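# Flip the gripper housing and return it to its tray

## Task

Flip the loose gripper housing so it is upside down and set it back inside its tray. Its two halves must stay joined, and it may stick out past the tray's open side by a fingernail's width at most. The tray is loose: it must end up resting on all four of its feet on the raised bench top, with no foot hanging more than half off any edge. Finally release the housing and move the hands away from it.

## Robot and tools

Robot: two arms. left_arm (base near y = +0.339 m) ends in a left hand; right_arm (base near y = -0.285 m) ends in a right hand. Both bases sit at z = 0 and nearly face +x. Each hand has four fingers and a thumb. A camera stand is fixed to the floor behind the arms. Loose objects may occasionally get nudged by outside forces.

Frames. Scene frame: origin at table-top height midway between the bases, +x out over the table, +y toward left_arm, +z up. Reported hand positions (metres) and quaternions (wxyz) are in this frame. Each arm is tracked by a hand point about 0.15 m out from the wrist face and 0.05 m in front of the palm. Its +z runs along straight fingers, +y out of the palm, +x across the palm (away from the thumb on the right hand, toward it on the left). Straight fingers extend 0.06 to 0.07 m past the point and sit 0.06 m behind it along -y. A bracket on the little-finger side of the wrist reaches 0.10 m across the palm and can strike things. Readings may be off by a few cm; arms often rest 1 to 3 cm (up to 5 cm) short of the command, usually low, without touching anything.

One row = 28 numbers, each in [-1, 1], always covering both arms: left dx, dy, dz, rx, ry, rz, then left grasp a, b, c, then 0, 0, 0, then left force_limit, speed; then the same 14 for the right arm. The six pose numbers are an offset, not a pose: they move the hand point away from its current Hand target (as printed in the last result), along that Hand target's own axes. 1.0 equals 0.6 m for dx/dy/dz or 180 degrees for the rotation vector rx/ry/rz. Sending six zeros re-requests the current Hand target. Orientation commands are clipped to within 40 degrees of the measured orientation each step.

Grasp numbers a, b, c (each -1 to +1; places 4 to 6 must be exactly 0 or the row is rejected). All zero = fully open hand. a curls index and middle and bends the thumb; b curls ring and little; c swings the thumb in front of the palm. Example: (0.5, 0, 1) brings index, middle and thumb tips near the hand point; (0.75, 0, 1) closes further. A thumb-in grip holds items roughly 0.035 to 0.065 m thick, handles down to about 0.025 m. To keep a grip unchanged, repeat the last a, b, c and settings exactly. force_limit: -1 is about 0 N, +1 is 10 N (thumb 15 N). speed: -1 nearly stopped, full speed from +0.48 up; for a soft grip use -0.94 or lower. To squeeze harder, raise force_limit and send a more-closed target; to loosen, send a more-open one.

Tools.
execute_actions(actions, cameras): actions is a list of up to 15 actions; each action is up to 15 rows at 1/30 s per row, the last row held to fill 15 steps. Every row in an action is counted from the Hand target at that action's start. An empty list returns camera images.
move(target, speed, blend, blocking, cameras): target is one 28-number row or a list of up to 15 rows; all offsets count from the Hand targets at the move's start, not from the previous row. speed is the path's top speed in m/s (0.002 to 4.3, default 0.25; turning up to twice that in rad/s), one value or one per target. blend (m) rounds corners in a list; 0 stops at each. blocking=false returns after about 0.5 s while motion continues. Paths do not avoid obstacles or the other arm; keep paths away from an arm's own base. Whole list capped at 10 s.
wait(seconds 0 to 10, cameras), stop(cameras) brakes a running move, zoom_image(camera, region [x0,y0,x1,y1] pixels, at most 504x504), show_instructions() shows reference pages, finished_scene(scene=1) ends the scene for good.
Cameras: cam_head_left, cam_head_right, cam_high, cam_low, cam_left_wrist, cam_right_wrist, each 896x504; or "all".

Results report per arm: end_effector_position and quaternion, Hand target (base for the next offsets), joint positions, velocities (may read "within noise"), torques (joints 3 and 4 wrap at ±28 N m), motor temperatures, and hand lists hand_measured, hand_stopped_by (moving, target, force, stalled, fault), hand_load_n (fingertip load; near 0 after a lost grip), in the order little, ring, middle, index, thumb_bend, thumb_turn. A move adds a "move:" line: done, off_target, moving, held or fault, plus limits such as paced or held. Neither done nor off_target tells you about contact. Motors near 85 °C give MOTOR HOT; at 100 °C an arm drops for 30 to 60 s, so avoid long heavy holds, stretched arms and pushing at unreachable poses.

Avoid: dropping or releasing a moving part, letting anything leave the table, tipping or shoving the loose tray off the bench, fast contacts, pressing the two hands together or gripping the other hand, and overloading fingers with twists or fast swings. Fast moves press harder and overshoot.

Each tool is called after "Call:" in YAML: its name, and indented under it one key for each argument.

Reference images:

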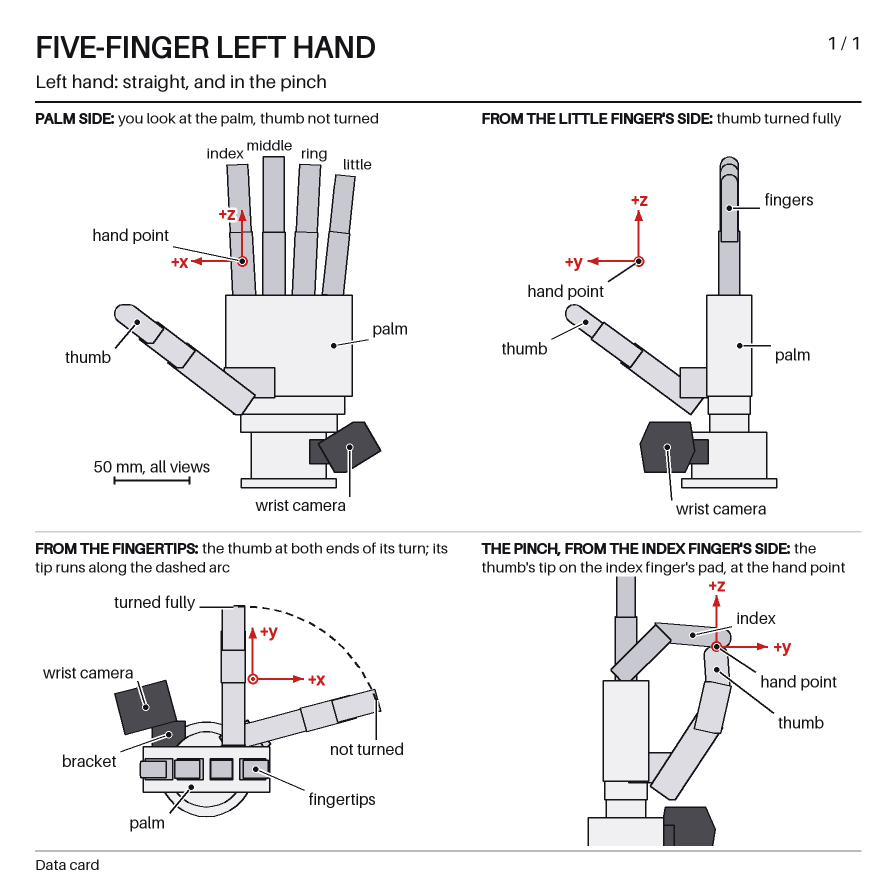

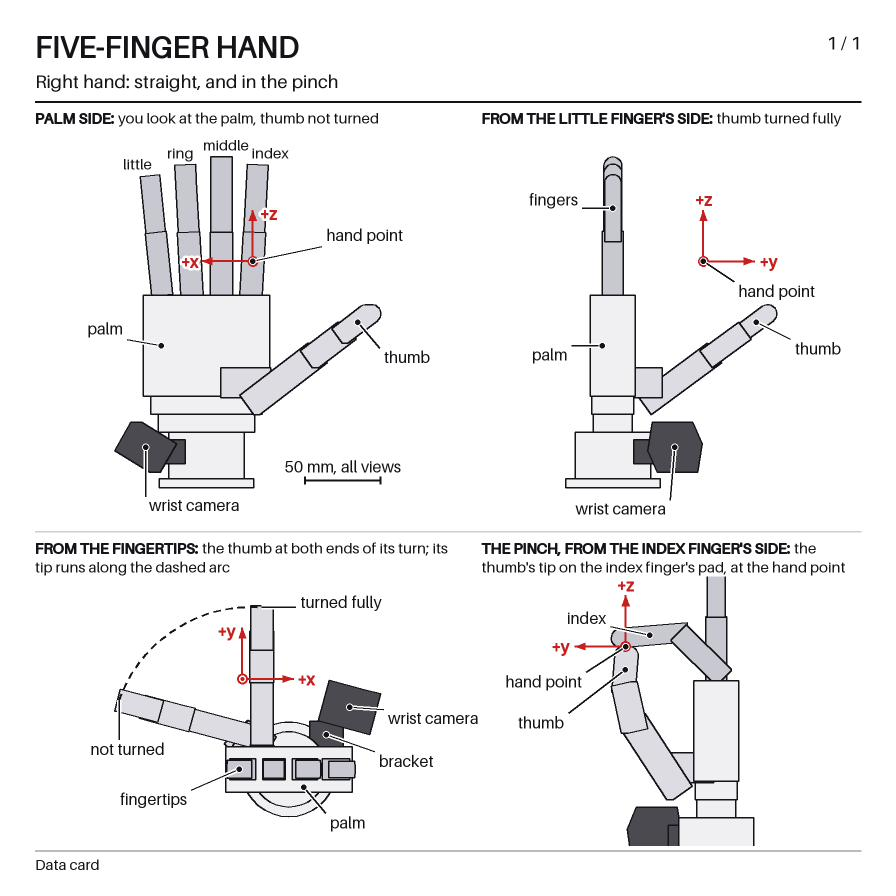

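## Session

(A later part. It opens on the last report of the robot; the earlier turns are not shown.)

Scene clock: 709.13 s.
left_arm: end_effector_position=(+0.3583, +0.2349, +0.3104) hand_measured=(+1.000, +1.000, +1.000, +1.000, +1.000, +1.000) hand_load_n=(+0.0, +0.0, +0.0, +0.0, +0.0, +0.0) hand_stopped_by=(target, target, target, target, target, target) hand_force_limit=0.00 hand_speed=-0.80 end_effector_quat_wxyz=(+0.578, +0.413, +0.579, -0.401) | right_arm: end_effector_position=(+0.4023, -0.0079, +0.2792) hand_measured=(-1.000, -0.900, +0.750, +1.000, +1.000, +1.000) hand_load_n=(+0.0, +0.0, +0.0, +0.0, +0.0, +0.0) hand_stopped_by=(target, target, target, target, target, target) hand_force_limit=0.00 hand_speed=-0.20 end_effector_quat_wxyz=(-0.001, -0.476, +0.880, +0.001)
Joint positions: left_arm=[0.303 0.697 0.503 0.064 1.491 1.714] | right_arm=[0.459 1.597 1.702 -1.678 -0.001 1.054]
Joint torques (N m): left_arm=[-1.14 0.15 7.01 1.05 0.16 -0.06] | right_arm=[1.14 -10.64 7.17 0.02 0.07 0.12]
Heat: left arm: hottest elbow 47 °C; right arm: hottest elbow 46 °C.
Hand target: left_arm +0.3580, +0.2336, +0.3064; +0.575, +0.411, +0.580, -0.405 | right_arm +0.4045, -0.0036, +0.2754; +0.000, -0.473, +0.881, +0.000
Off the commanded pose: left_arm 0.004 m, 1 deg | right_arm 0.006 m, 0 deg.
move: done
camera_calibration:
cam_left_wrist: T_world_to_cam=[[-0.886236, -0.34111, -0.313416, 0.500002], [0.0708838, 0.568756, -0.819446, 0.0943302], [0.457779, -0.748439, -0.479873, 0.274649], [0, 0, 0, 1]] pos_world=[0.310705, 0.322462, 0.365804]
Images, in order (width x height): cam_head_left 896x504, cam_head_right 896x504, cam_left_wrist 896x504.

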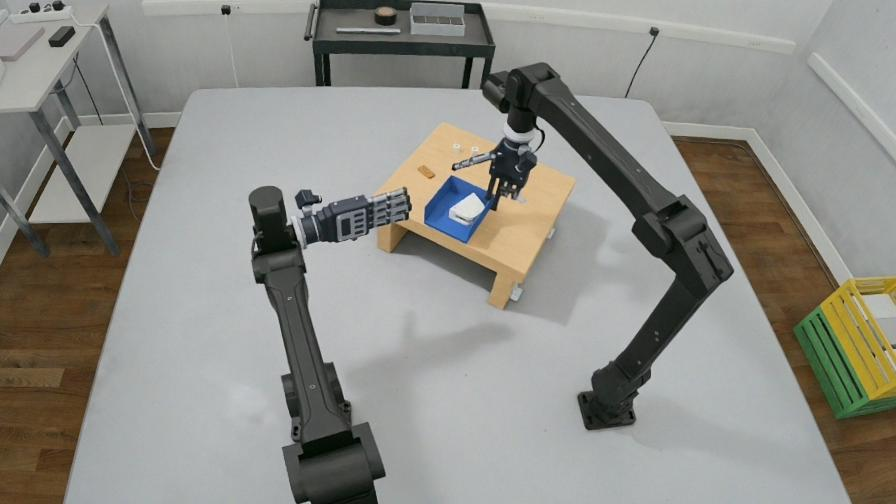

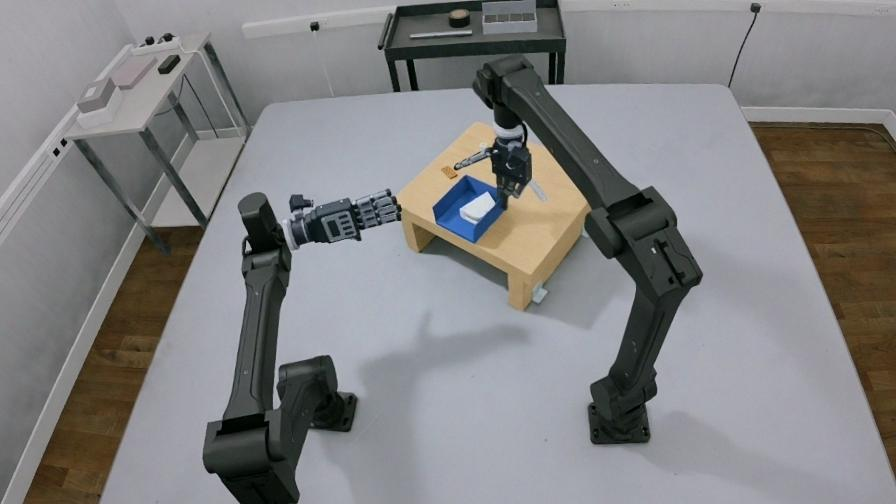

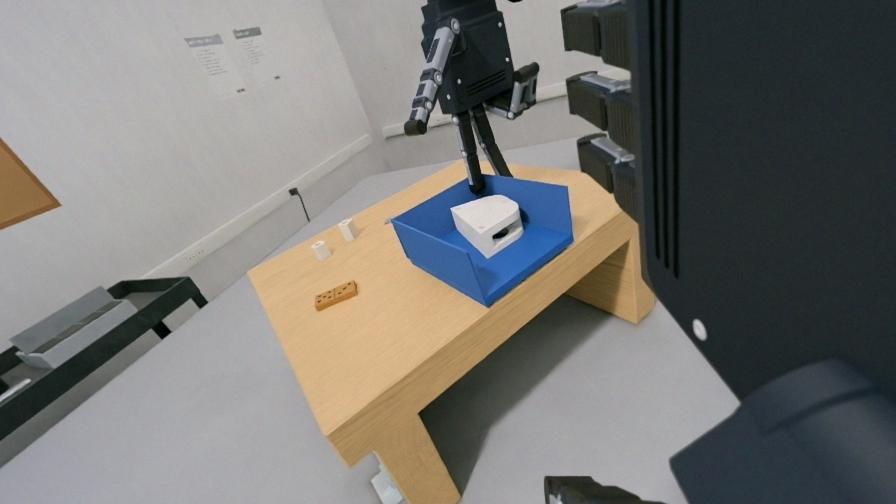

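Call:
move:
  target: [0,0,0,0,0,0, 0,0,0,0,0,0, 0.0,-0.8, 0.0,0,0.0333,0,0,0, 0,1,0,0,0,0, 0.0,-0.2]
  speed: 0.06
  cameras: ["cam_left_wrist", "cam_head_left", "cam_head_right"]

Call:
zoom_image:
  camera: "cam_head_left"
  region: [420, 130, 540, 250]

Call:
zoom_image:
  camera: "cam_left_wrist"
  region: [420, 100, 580, 260]

Scene clock: 716.77 s.
left_arm: end_effector_position=(+0.3583, +0.2349, +0.3104) hand_measured=(+1.000, +1.000, +1.000, +1.000, +1.000, +1.000) hand_load_n=(+0.0, +0.0, +0.0, +0.0, +0.0, +0.0) hand_stopped_by=(target, target, target, target, target, target) hand_force_limit=0.00 hand_speed=-0.80 end_effector_quat_wxyz=(+0.578, +0.413, +0.579, -0.401) | right_arm: end_effector_position=(+0.4032, -0.0074, +0.2582) hand_measured=(-1.000, -0.900, +0.750, +1.000, +1.000, +1.000) hand_load_n=(+0.0, +0.0, +0.0, +0.0, +0.0, +0.0) hand_stopped_by=(target, target, target, target, target, target) hand_force_limit=0.00 hand_speed=-0.20 end_effector_quat_wxyz=(-0.002, -0.476, +0.880, +0.001)
Joint positions: left_arm=[0.303 0.697 0.503 0.064 1.491 1.714] | right_arm=[0.459 1.597 1.647 -1.625 -0.001 1.054]
Joint torques (N m): left_arm=[-1.08 0.21 6.99 1.03 0.15 -0.05] | right_arm=[1.14 -10.58 7.31 -0.08 0.07 0.12]
Heat: left arm: hottest elbow 47 °C; right arm: hottest elbow 46 °C.
Hand target: left_arm +0.3580, +0.2336, +0.3064; +0.575, +0.411, +0.580, -0.405 | right_arm +0.4046, -0.0036, +0.2554; +0.000, -0.473, +0.881, +0.000
Off the commanded pose: left_arm 0.004 m, 1 deg | right_arm 0.005 m, 0 deg.
move: done
camera_calibration:
cam_left_wrist: T_world_to_cam=[[-0.886236, -0.34111, -0.313416, 0.500002], [0.0708838, 0.568756, -0.819446, 0.0943302], [0.457779, -0.748439, -0.479873, 0.274649], [0, 0, 0, 1]] pos_world=[0.310705, 0.322462, 0.365804]
Images, in order (width x height): cam_head_left 896x504, cam_head_right 896x504, cam_left_wrist 896x504.

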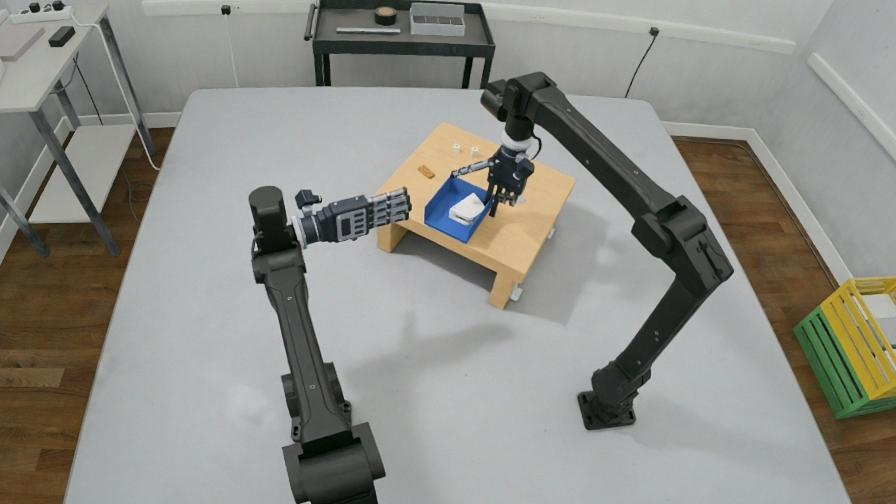

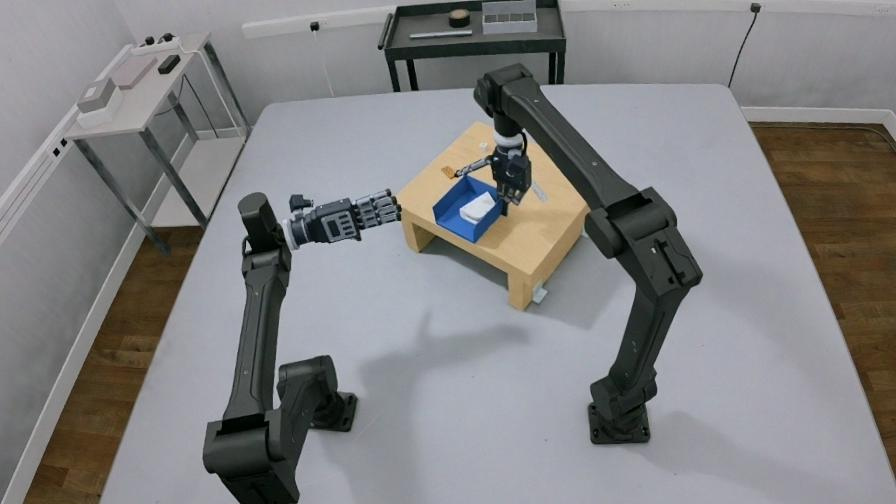

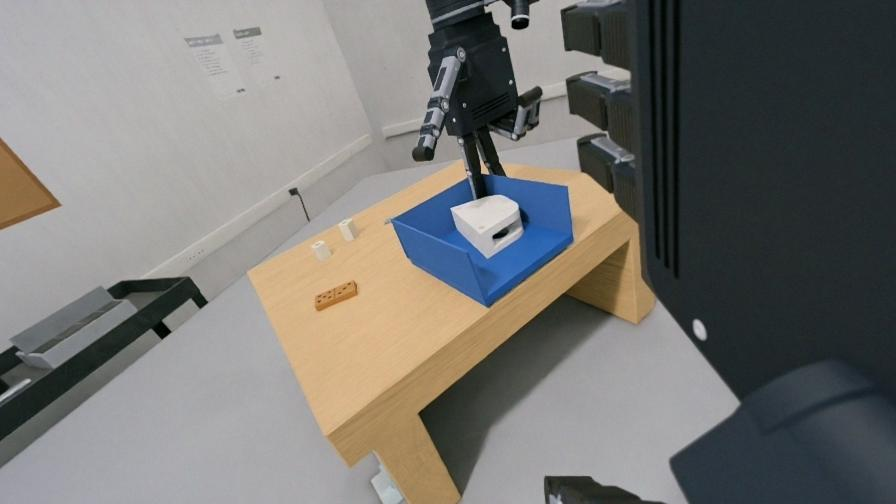

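Scaled by 4.200 from the camera's 896x504 image, which has a finer 1280x720 frame.

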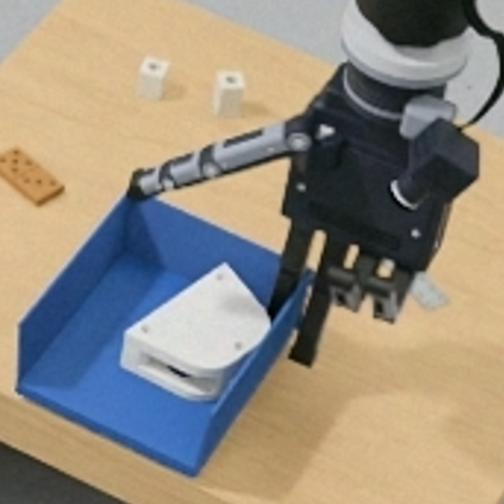

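Scaled by 3.150 from the camera's 896x504 image, which has a finer 1280x720 frame.

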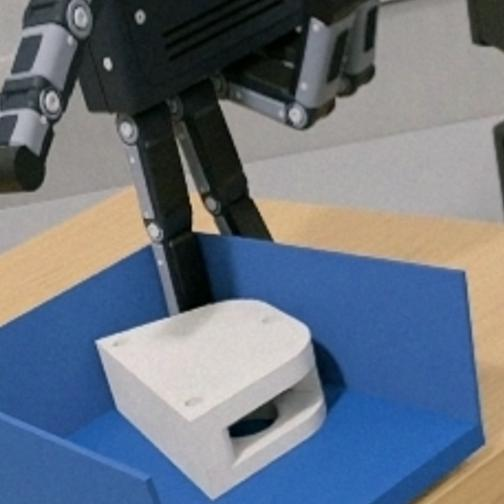

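Call:
move:
  target:
    - [0,0,0,0,0,0, 0,0,0,0,0,0, 0.0,-0.8, 0.0,0,0.0067,0,0,0, 0,1,0,0,0,0, 0.0,-0.2]
    - [0,0,0,0,0,0, 0,0,0,0,0,0, 0.0,-0.8, 0.0,0.0333,0.0067,0,0,0, 0,1,0,0,0,0, 0.0,-0.2]
  speed: 0.05
  cameras: ["cam_left_wrist", "cam_head_left", "cam_head_right"]

Call:
zoom_image:
  camera: "cam_head_left"
  region: [420, 130, 540, 250]

Call:
zoom_image:
  camera: "cam_left_wrist"
  region: [420, 100, 580, 260]

Scene clock: 726.73 s.
left_arm: end_effector_position=(+0.3583, +0.2349, +0.3104) hand_measured=(+1.000, +1.000, +1.000, +1.000, +1.000, +1.000) hand_load_n=(+0.0, +0.0, +0.0, +0.0, +0.0, +0.0) hand_stopped_by=(target, target, target, target, target, target) hand_force_limit=0.00 hand_speed=-0.80 end_effector_quat_wxyz=(+0.578, +0.413, +0.579, -0.401) | right_arm: end_effector_position=(+0.3926, +0.0028, +0.2489) hand_measured=(-1.000, -0.900, +0.750, +1.000, +1.000, +1.000) hand_load_n=(+0.0, +0.0, +0.0, +0.5, +0.0, +0.0) hand_stopped_by=(target, target, target, target, target, target) hand_force_limit=0.00 hand_speed=-0.20 end_effector_quat_wxyz=(-0.005, -0.473, +0.881, -0.003)
Joint positions: left_arm=[0.303 0.697 0.503 0.064 1.491 1.714] | right_arm=[0.491 1.588 1.613 -1.607 0.006 1.092]
Joint torques (N m): left_arm=[-1.08 0.15 7.01 1.09 0.15 -0.06] | right_arm=[1.61 -11.75 6.8 -0.09 -0.2 0.13]
Heat: left arm: hottest elbow 47 °C; right arm: hottest elbow 46 °C.
Hand target: left_arm +0.3580, +0.2336, +0.3064; +0.575, +0.411, +0.580, -0.405 | right_arm +0.3878, +0.0075, +0.2513; +0.000, -0.473, +0.881, +0.000
Off the commanded pose: left_arm 0.004 m, 1 deg | right_arm 0.007 m, 1 deg.
move: done
camera_calibration:
cam_left_wrist: T_world_to_cam=[[-0.886236, -0.34111, -0.313416, 0.500002], [0.0708838, 0.568756, -0.819446, 0.0943302], [0.457779, -0.748439, -0.479873, 0.274649], [0, 0, 0, 1]] pos_world=[0.310705, 0.322462, 0.365804]
Images, in order (width x height): cam_head_left 896x504, cam_head_right 896x504, cam_left_wrist 896x504.

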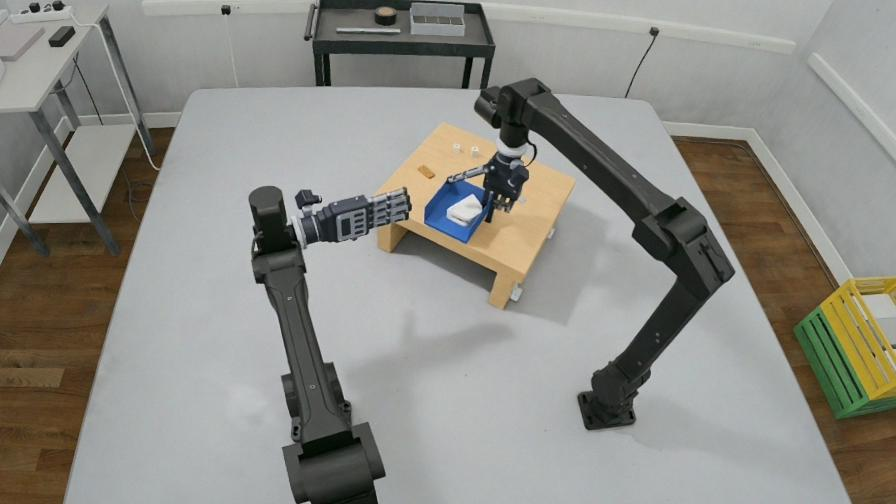

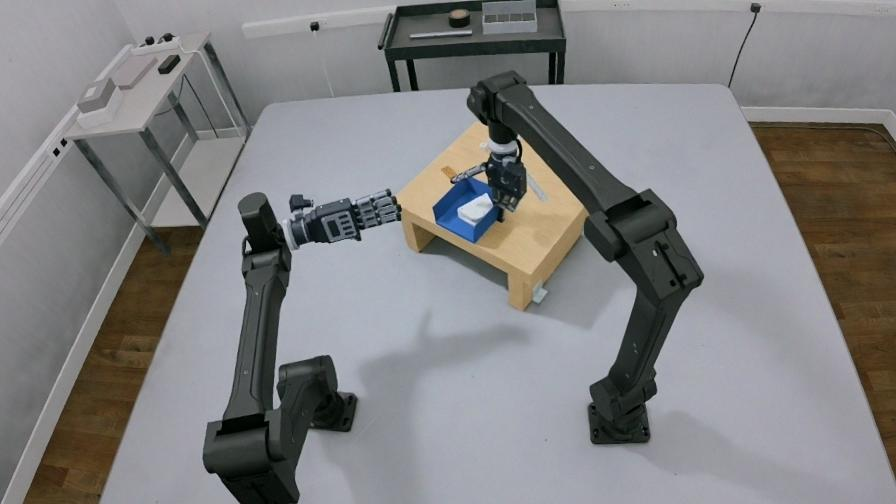

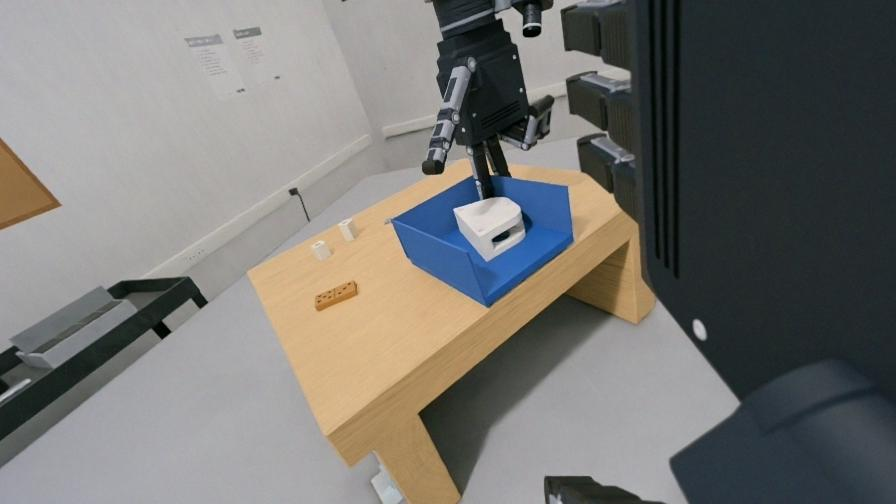

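Scaled by 4.200 from the camera's 896x504 image, which has a finer 1280x720 frame.

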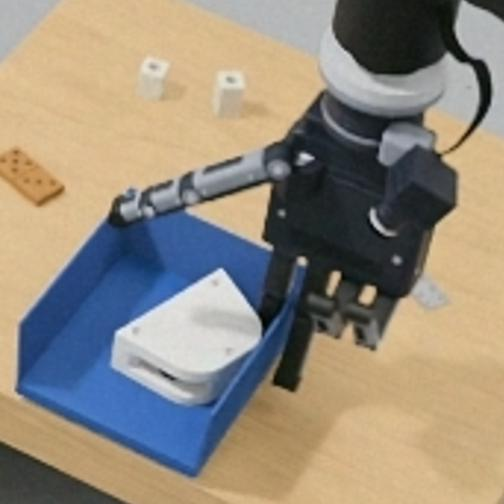

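Scaled by 3.150 from the camera's 896x504 image, which has a finer 1280x720 frame.

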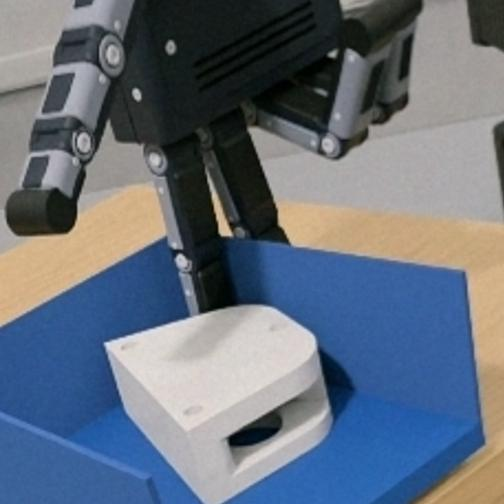

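Call:
move:
  target: [0,0,0,0,0,0, 0,0,0,0,0,0, 0.0,-0.8, -0.003,0.04,-0.008,0,0,0, 0,1,0,0,0,0, 0.0,-0.2]
  speed: 0.05
  cameras: ["cam_left_wrist", "cam_head_left", "cam_head_right"]

Call:
zoom_image:
  camera: "cam_head_left"
  region: [420, 130, 540, 250]

Call:
zoom_image:
  camera: "cam_left_wrist"
  region: [420, 100, 580, 260]

Scene clock: 839.90 s.
left_arm: end_effector_position=(+0.3583, +0.2349, +0.3104) hand_measured=(+1.000, +1.000, +1.000, +1.000, +1.000, +1.000) hand_load_n=(+0.0, +0.0, +0.0, +0.0, +0.0, +0.0) hand_stopped_by=(target, target, target, target, target, target) hand_force_limit=0.00 hand_speed=-0.80 end_effector_quat_wxyz=(+0.578, +0.413, +0.579, -0.401) | right_arm: end_effector_position=(+0.3748, +0.0186, +0.2498) hand_measured=(-1.000, -0.900, +0.750, +1.000, +1.000, +1.000) hand_load_n=(+0.0, +0.0, +0.5, +0.0, +0.0, +0.0) hand_stopped_by=(target, target, target, target, target, target) hand_force_limit=0.00 hand_speed=-0.20 end_effector_quat_wxyz=(-0.006, -0.474, +0.881, -0.003)
Joint positions: left_arm=[0.303 0.697 0.503 0.064 1.491 1.714] | right_arm=[0.539 1.569 1.593 -1.607 0.005 1.138]
Joint torques (N m): left_arm=[-1.2 0.21 7.01 1.02 0.15 -0.06] | right_arm=[1.55 -11.75 7.25 -0.4 -0.17 0.16]
Heat: left arm: hottest elbow 47 °C; right arm: hottest elbow 44 °C.
Hand target: left_arm +0.3580, +0.2336, +0.3064; +0.575, +0.411, +0.580, -0.405 | right_arm +0.3688, +0.0223, +0.2562; +0.000, -0.473, +0.881, +0.000
Off the commanded pose: left_arm 0.004 m, 1 deg | right_arm 0.009 m, 1 deg.
move: done
camera_calibration:
cam_left_wrist: T_world_to_cam=[[-0.886236, -0.34111, -0.313416, 0.500002], [0.0708838, 0.568756, -0.819446, 0.0943302], [0.457779, -0.748439, -0.479873, 0.274649], [0, 0, 0, 1]] pos_world=[0.310705, 0.322462, 0.365804]
Images, in order (width x height): cam_head_left 896x504, cam_head_right 896x504, cam_left_wrist 896x504.

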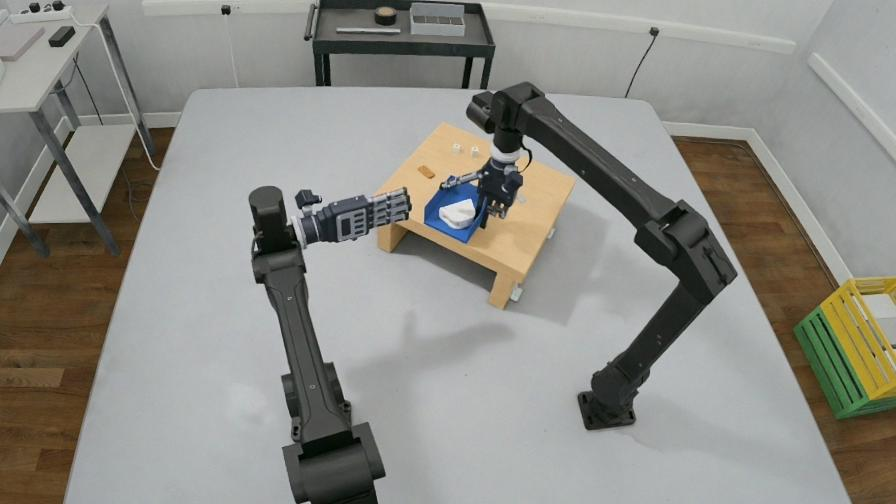

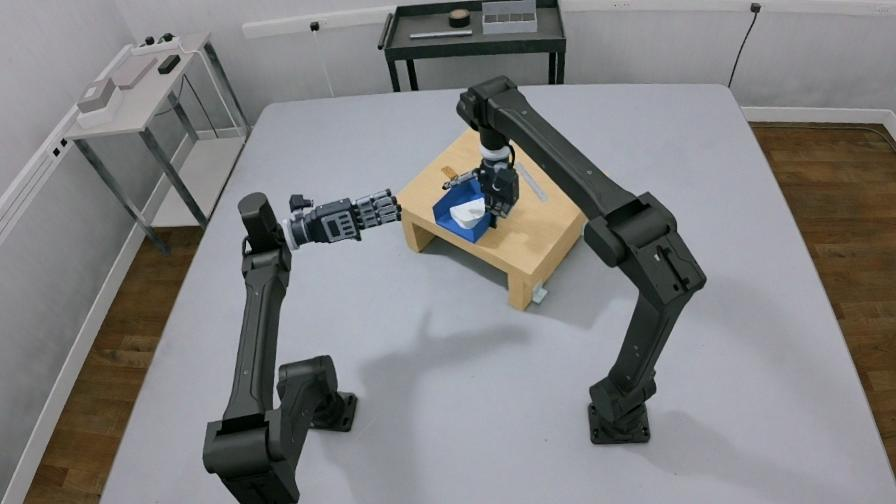

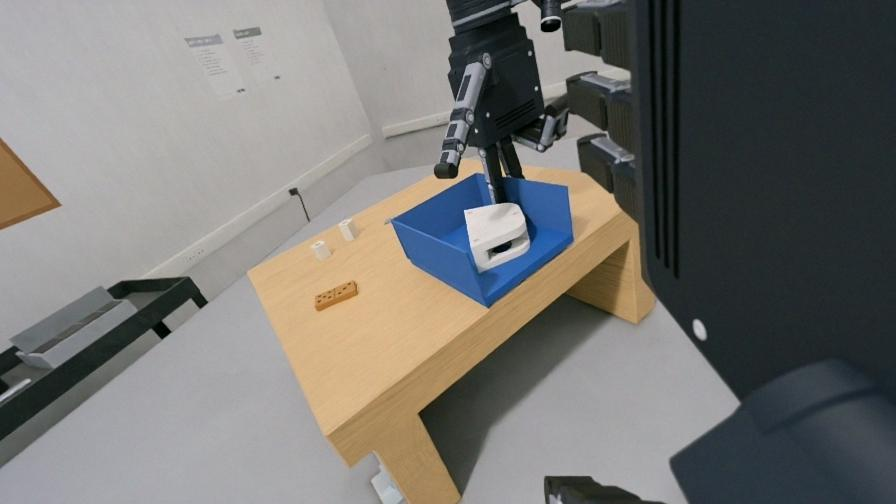

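Scaled by 4.200 from the camera's 896x504 image, which has a finer 1280x720 frame.

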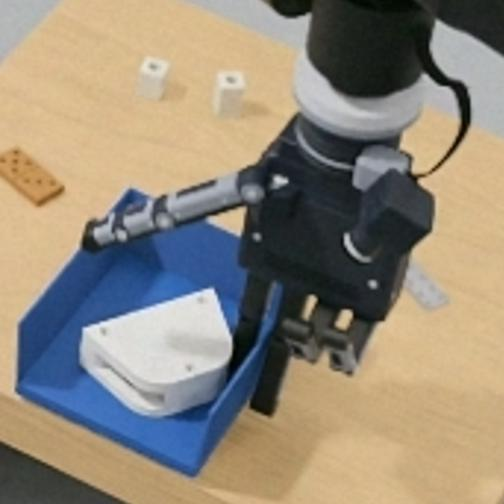

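Scaled by 3.150 from the camera's 896x504 image, which has a finer 1280x720 frame.

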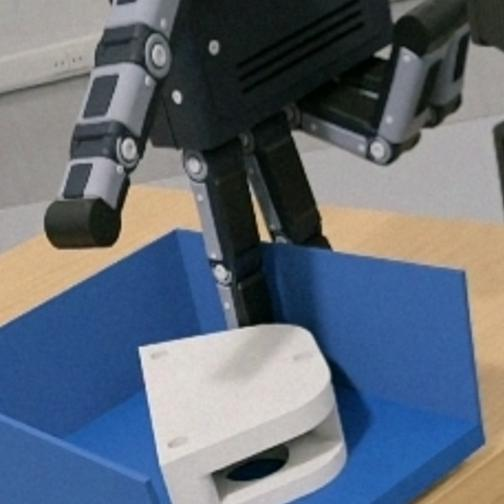

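Call:
move:
  target:
    - [0,0,0,0,0,0, 0,0,0,0,0,0, 0.0,-0.8, 0,-0.015,-0.04,0,0,0, 0,1,0,0,0,0, 0.0,-0.2]
    - [0,0,0,0,0,0, 0,0,0,0,0,0, 0.0,-0.8, -0.0398,-0.0733,-0.0850,0,0,0, 0,1,0,0,0,0, 0.0,-0.2]
    - [0,0,0,0,0,0, 0,0,0,0,0,0, 0.0,-0.8, -0.0398,-0.0733,-0.0500,0,0,0, -0.1,1,0,0,0,0, 0.0,-0.2]
  speed: 0.1
  blend: [0.02,0,0]
  cameras: ["cam_left_wrist", "cam_head_left", "cam_head_right"]

Call:
zoom_image:
  camera: "cam_head_left"
  region: [420, 130, 540, 250]

Call:
zoom_image:
  camera: "cam_left_wrist"
  region: [420, 100, 580, 260]

Call:
zoom_image:
  camera: "cam_head_right"
  region: [420, 130, 540, 250]

Scene clock: 888.00 s.
left_arm: end_effector_position=(+0.3583, +0.2349, +0.3104) hand_measured=(+1.000, +1.000, +1.000, +1.000, +1.000, +1.000) hand_load_n=(+0.0, +0.0, +0.0, +0.0, +0.5, +0.0) hand_stopped_by=(target, target, target, target, target, target) hand_force_limit=0.00 hand_speed=-0.80 end_effector_quat_wxyz=(+0.578, +0.413, +0.579, -0.401) | right_arm: end_effector_position=(+0.4097, +0.0038, +0.2958) hand_measured=(-1.000, -0.884, +0.950, +1.000, +1.000, +1.000) hand_load_n=(+0.0, +0.0, -1.5, +0.0, +0.0, +0.0) hand_stopped_by=(target, target, target, target, target, target) hand_force_limit=0.00 hand_speed=-0.20 end_effector_quat_wxyz=(+0.016, -0.474, +0.880, -0.009)
Joint positions: left_arm=[0.303 0.697 0.503 0.064 1.491 1.714] | right_arm=[0.48 1.611 1.765 -1.694 0.017 1.078]
Joint torques (N m): left_arm=[-1.2 0.15 7.01 1.02 0.16 -0.05] | right_arm=[1.44 -7.82 9.89 -0.34 -0.63 0.12]
Heat: left arm: hottest elbow 47 °C; right arm: hottest elbow 45 °C.
Hand target: left_arm +0.3580, +0.2336, +0.3064; +0.575, +0.411, +0.580, -0.405 | right_arm +0.4186, +0.0179, +0.2860; +0.000, -0.473, +0.881, +0.000
Off the commanded pose: left_arm 0.004 m, 1 deg | right_arm 0.019 m, 2 deg.
joint sent to its limit (right arm) — joint 4 (wrist pitch), lower limit. The joint targets still meet the commanded pose.
move: off_target (right_arm); blend cut to 0.0128 m at target 1; target 3's new numbers were sent with right_arm's hand 0.023 m and 3 deg from that target
camera_calibration:
cam_left_wrist: T_world_to_cam=[[-0.886236, -0.34111, -0.313416, 0.500002], [0.0708838, 0.568756, -0.819446, 0.0943302], [0.457779, -0.748439, -0.479873, 0.274649], [0, 0, 0, 1]] pos_world=[0.310705, 0.322462, 0.365804]
Images, in order (width x height): cam_head_left 896x504, cam_head_right 896x504, cam_left_wrist 896x504.

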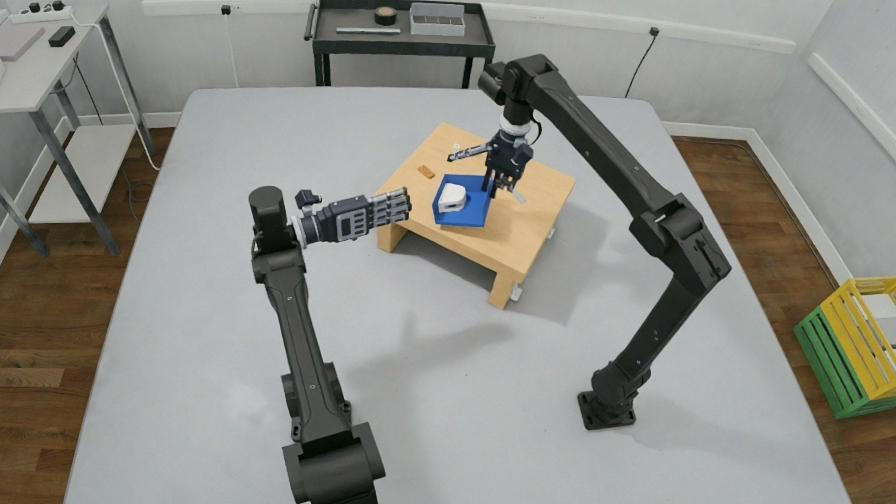

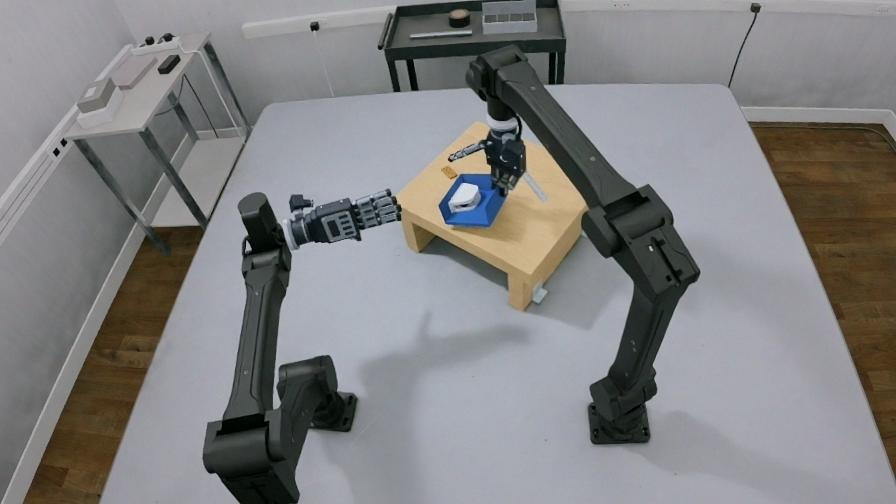

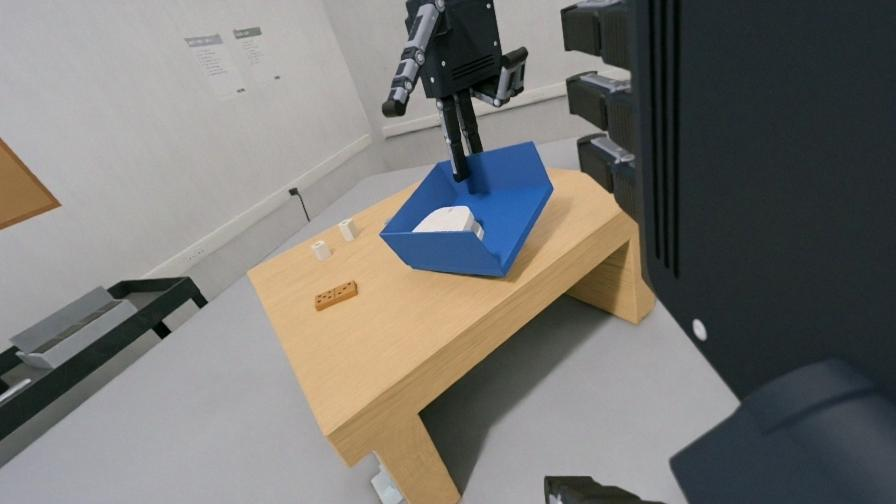

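Scaled by 4.200 from the camera's 896x504 image, which has a finer 1280x720 frame.

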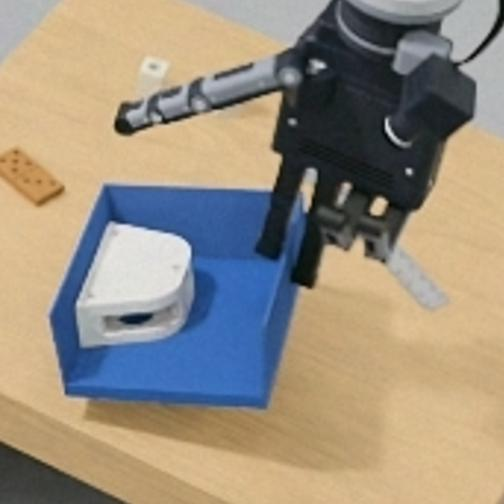

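Scaled by 3.150 from the camera's 896x504 image, which has a finer 1280x720 frame.

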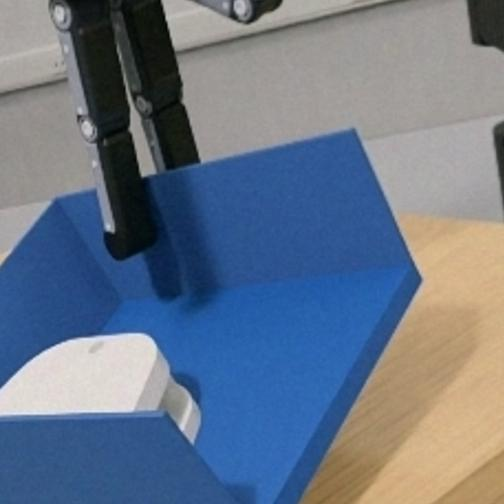

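Scaled by 4.200 from the camera's 896x504 image, which has a finer 1280x720 frame.

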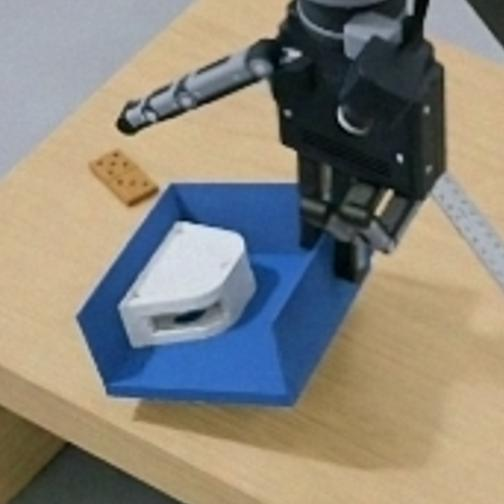

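Call:
move:
  target:
    - [0,0,0,0,0,0, 0,0,0,0,0,0, 0.0,-0.8, 0.0277,0,0.05,0,0,0, -0.1,1,0,0,0,0, 0.0,-0.2]
  speed: 0.04
  cameras: ["cam_left_wrist", "cam_head_left", "cam_head_right"]

Call:
zoom_image:
  camera: "cam_head_left"
  region: [420, 130, 540, 250]

Call:
zoom_image:
  camera: "cam_left_wrist"
  region: [370, 80, 590, 300]

Call:
zoom_image:
  camera: "cam_head_right"
  region: [420, 130, 540, 250]

Scene clock: 929.57 s.
left_arm: end_effector_position=(+0.3583, +0.2349, +0.3104) hand_measured=(+1.000, +1.000, +1.000, +1.000, +1.000, +1.000) hand_load_n=(+0.0, +0.0, +0.0, +0.0, +0.0, +0.0) hand_stopped_by=(target, target, target, target, target, target) hand_force_limit=0.00 hand_speed=-0.80 end_effector_quat_wxyz=(+0.578, +0.413, +0.579, -0.401) | right_arm: end_effector_position=(+0.4050, -0.0044, +0.2614) hand_measured=(-1.000, -0.884, +0.950, +1.000, +1.000, +1.000) hand_load_n=(+0.0, +0.0, +0.0, +0.0, +0.0, +0.0) hand_stopped_by=(target, target, target, target, target, target) hand_force_limit=0.00 hand_speed=-0.20 end_effector_quat_wxyz=(-0.008, -0.469, +0.883, -0.007)
Joint positions: left_arm=[0.303 0.697 0.503 0.064 1.491 1.714] | right_arm=[0.468 1.611 1.675 -1.649 0.013 1.078]
Joint torques (N m): left_arm=[-1.03 0.15 7.02 1.05 0.16 -0.06] | right_arm=[1.14 -10.75 7.42 0.64 -0.42 -0.06]
Heat: left arm: hottest elbow 47 °C; right arm: hottest elbow 45 °C.
Hand target: left_arm +0.3580, +0.2336, +0.3064; +0.575, +0.411, +0.580, -0.405 | right_arm +0.4095, +0.0040, +0.2561; +0.000, -0.473, +0.881, +0.000
Off the commanded pose: left_arm 0.004 m, 1 deg | right_arm 0.011 m, 1 deg.
move: off_target (right_arm)
camera_calibration:
cam_left_wrist: T_world_to_cam=[[-0.886236, -0.34111, -0.313416, 0.500002], [0.0708838, 0.568756, -0.819446, 0.0943302], [0.457779, -0.748439, -0.479873, 0.274649], [0, 0, 0, 1]] pos_world=[0.310705, 0.322462, 0.365804]
Images, in order (width x height): cam_head_left 896x504, cam_head_right 896x504, cam_left_wrist 896x504.

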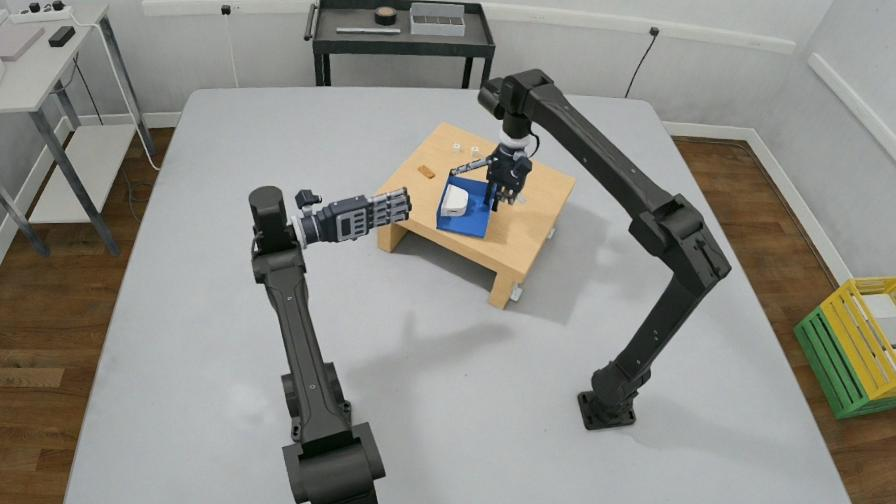

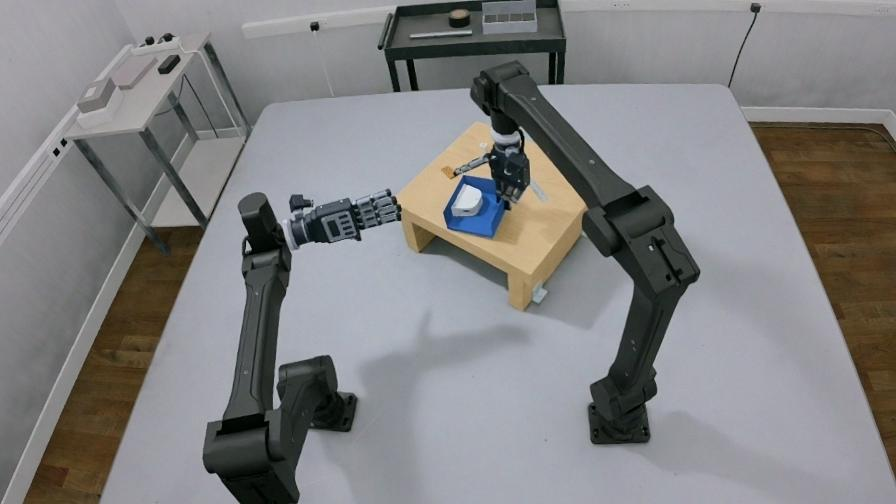

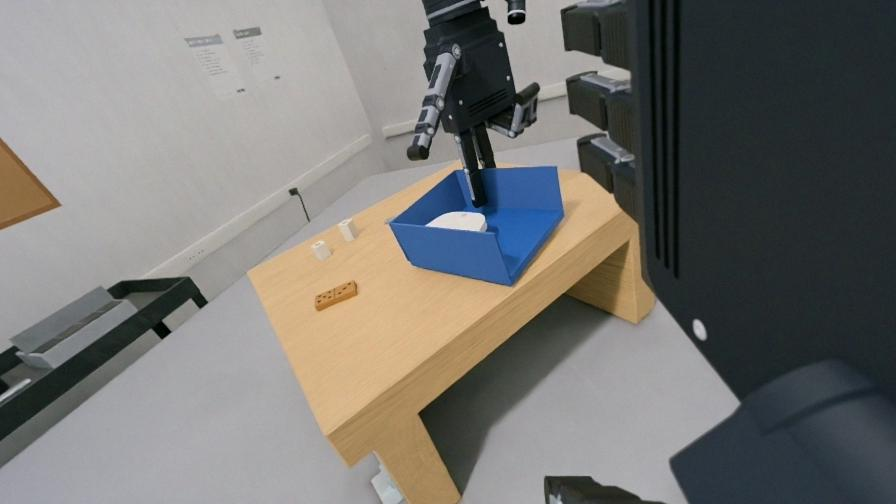

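Scaled by 4.200 from the camera's 896x504 image, which has a finer 1280x720 frame.

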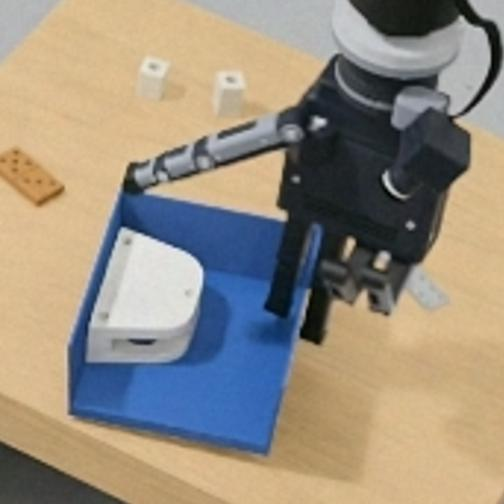

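Scaled by 2.291 from the camera's 896x504 image, which has a finer 1280x720 frame.

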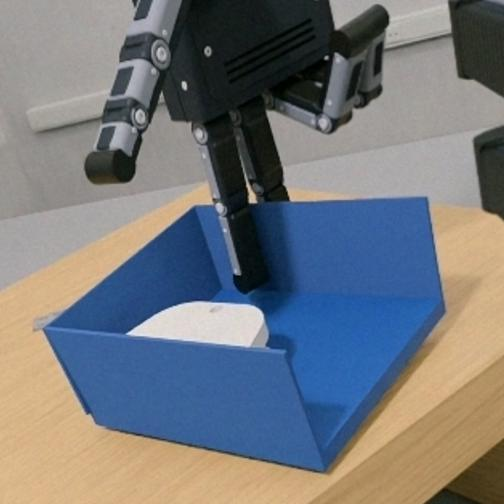

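Scaled by 4.200 from the camera's 896x504 image, which has a finer 1280x720 frame.

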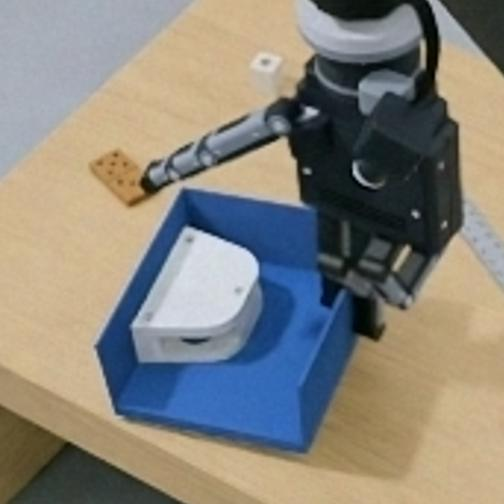

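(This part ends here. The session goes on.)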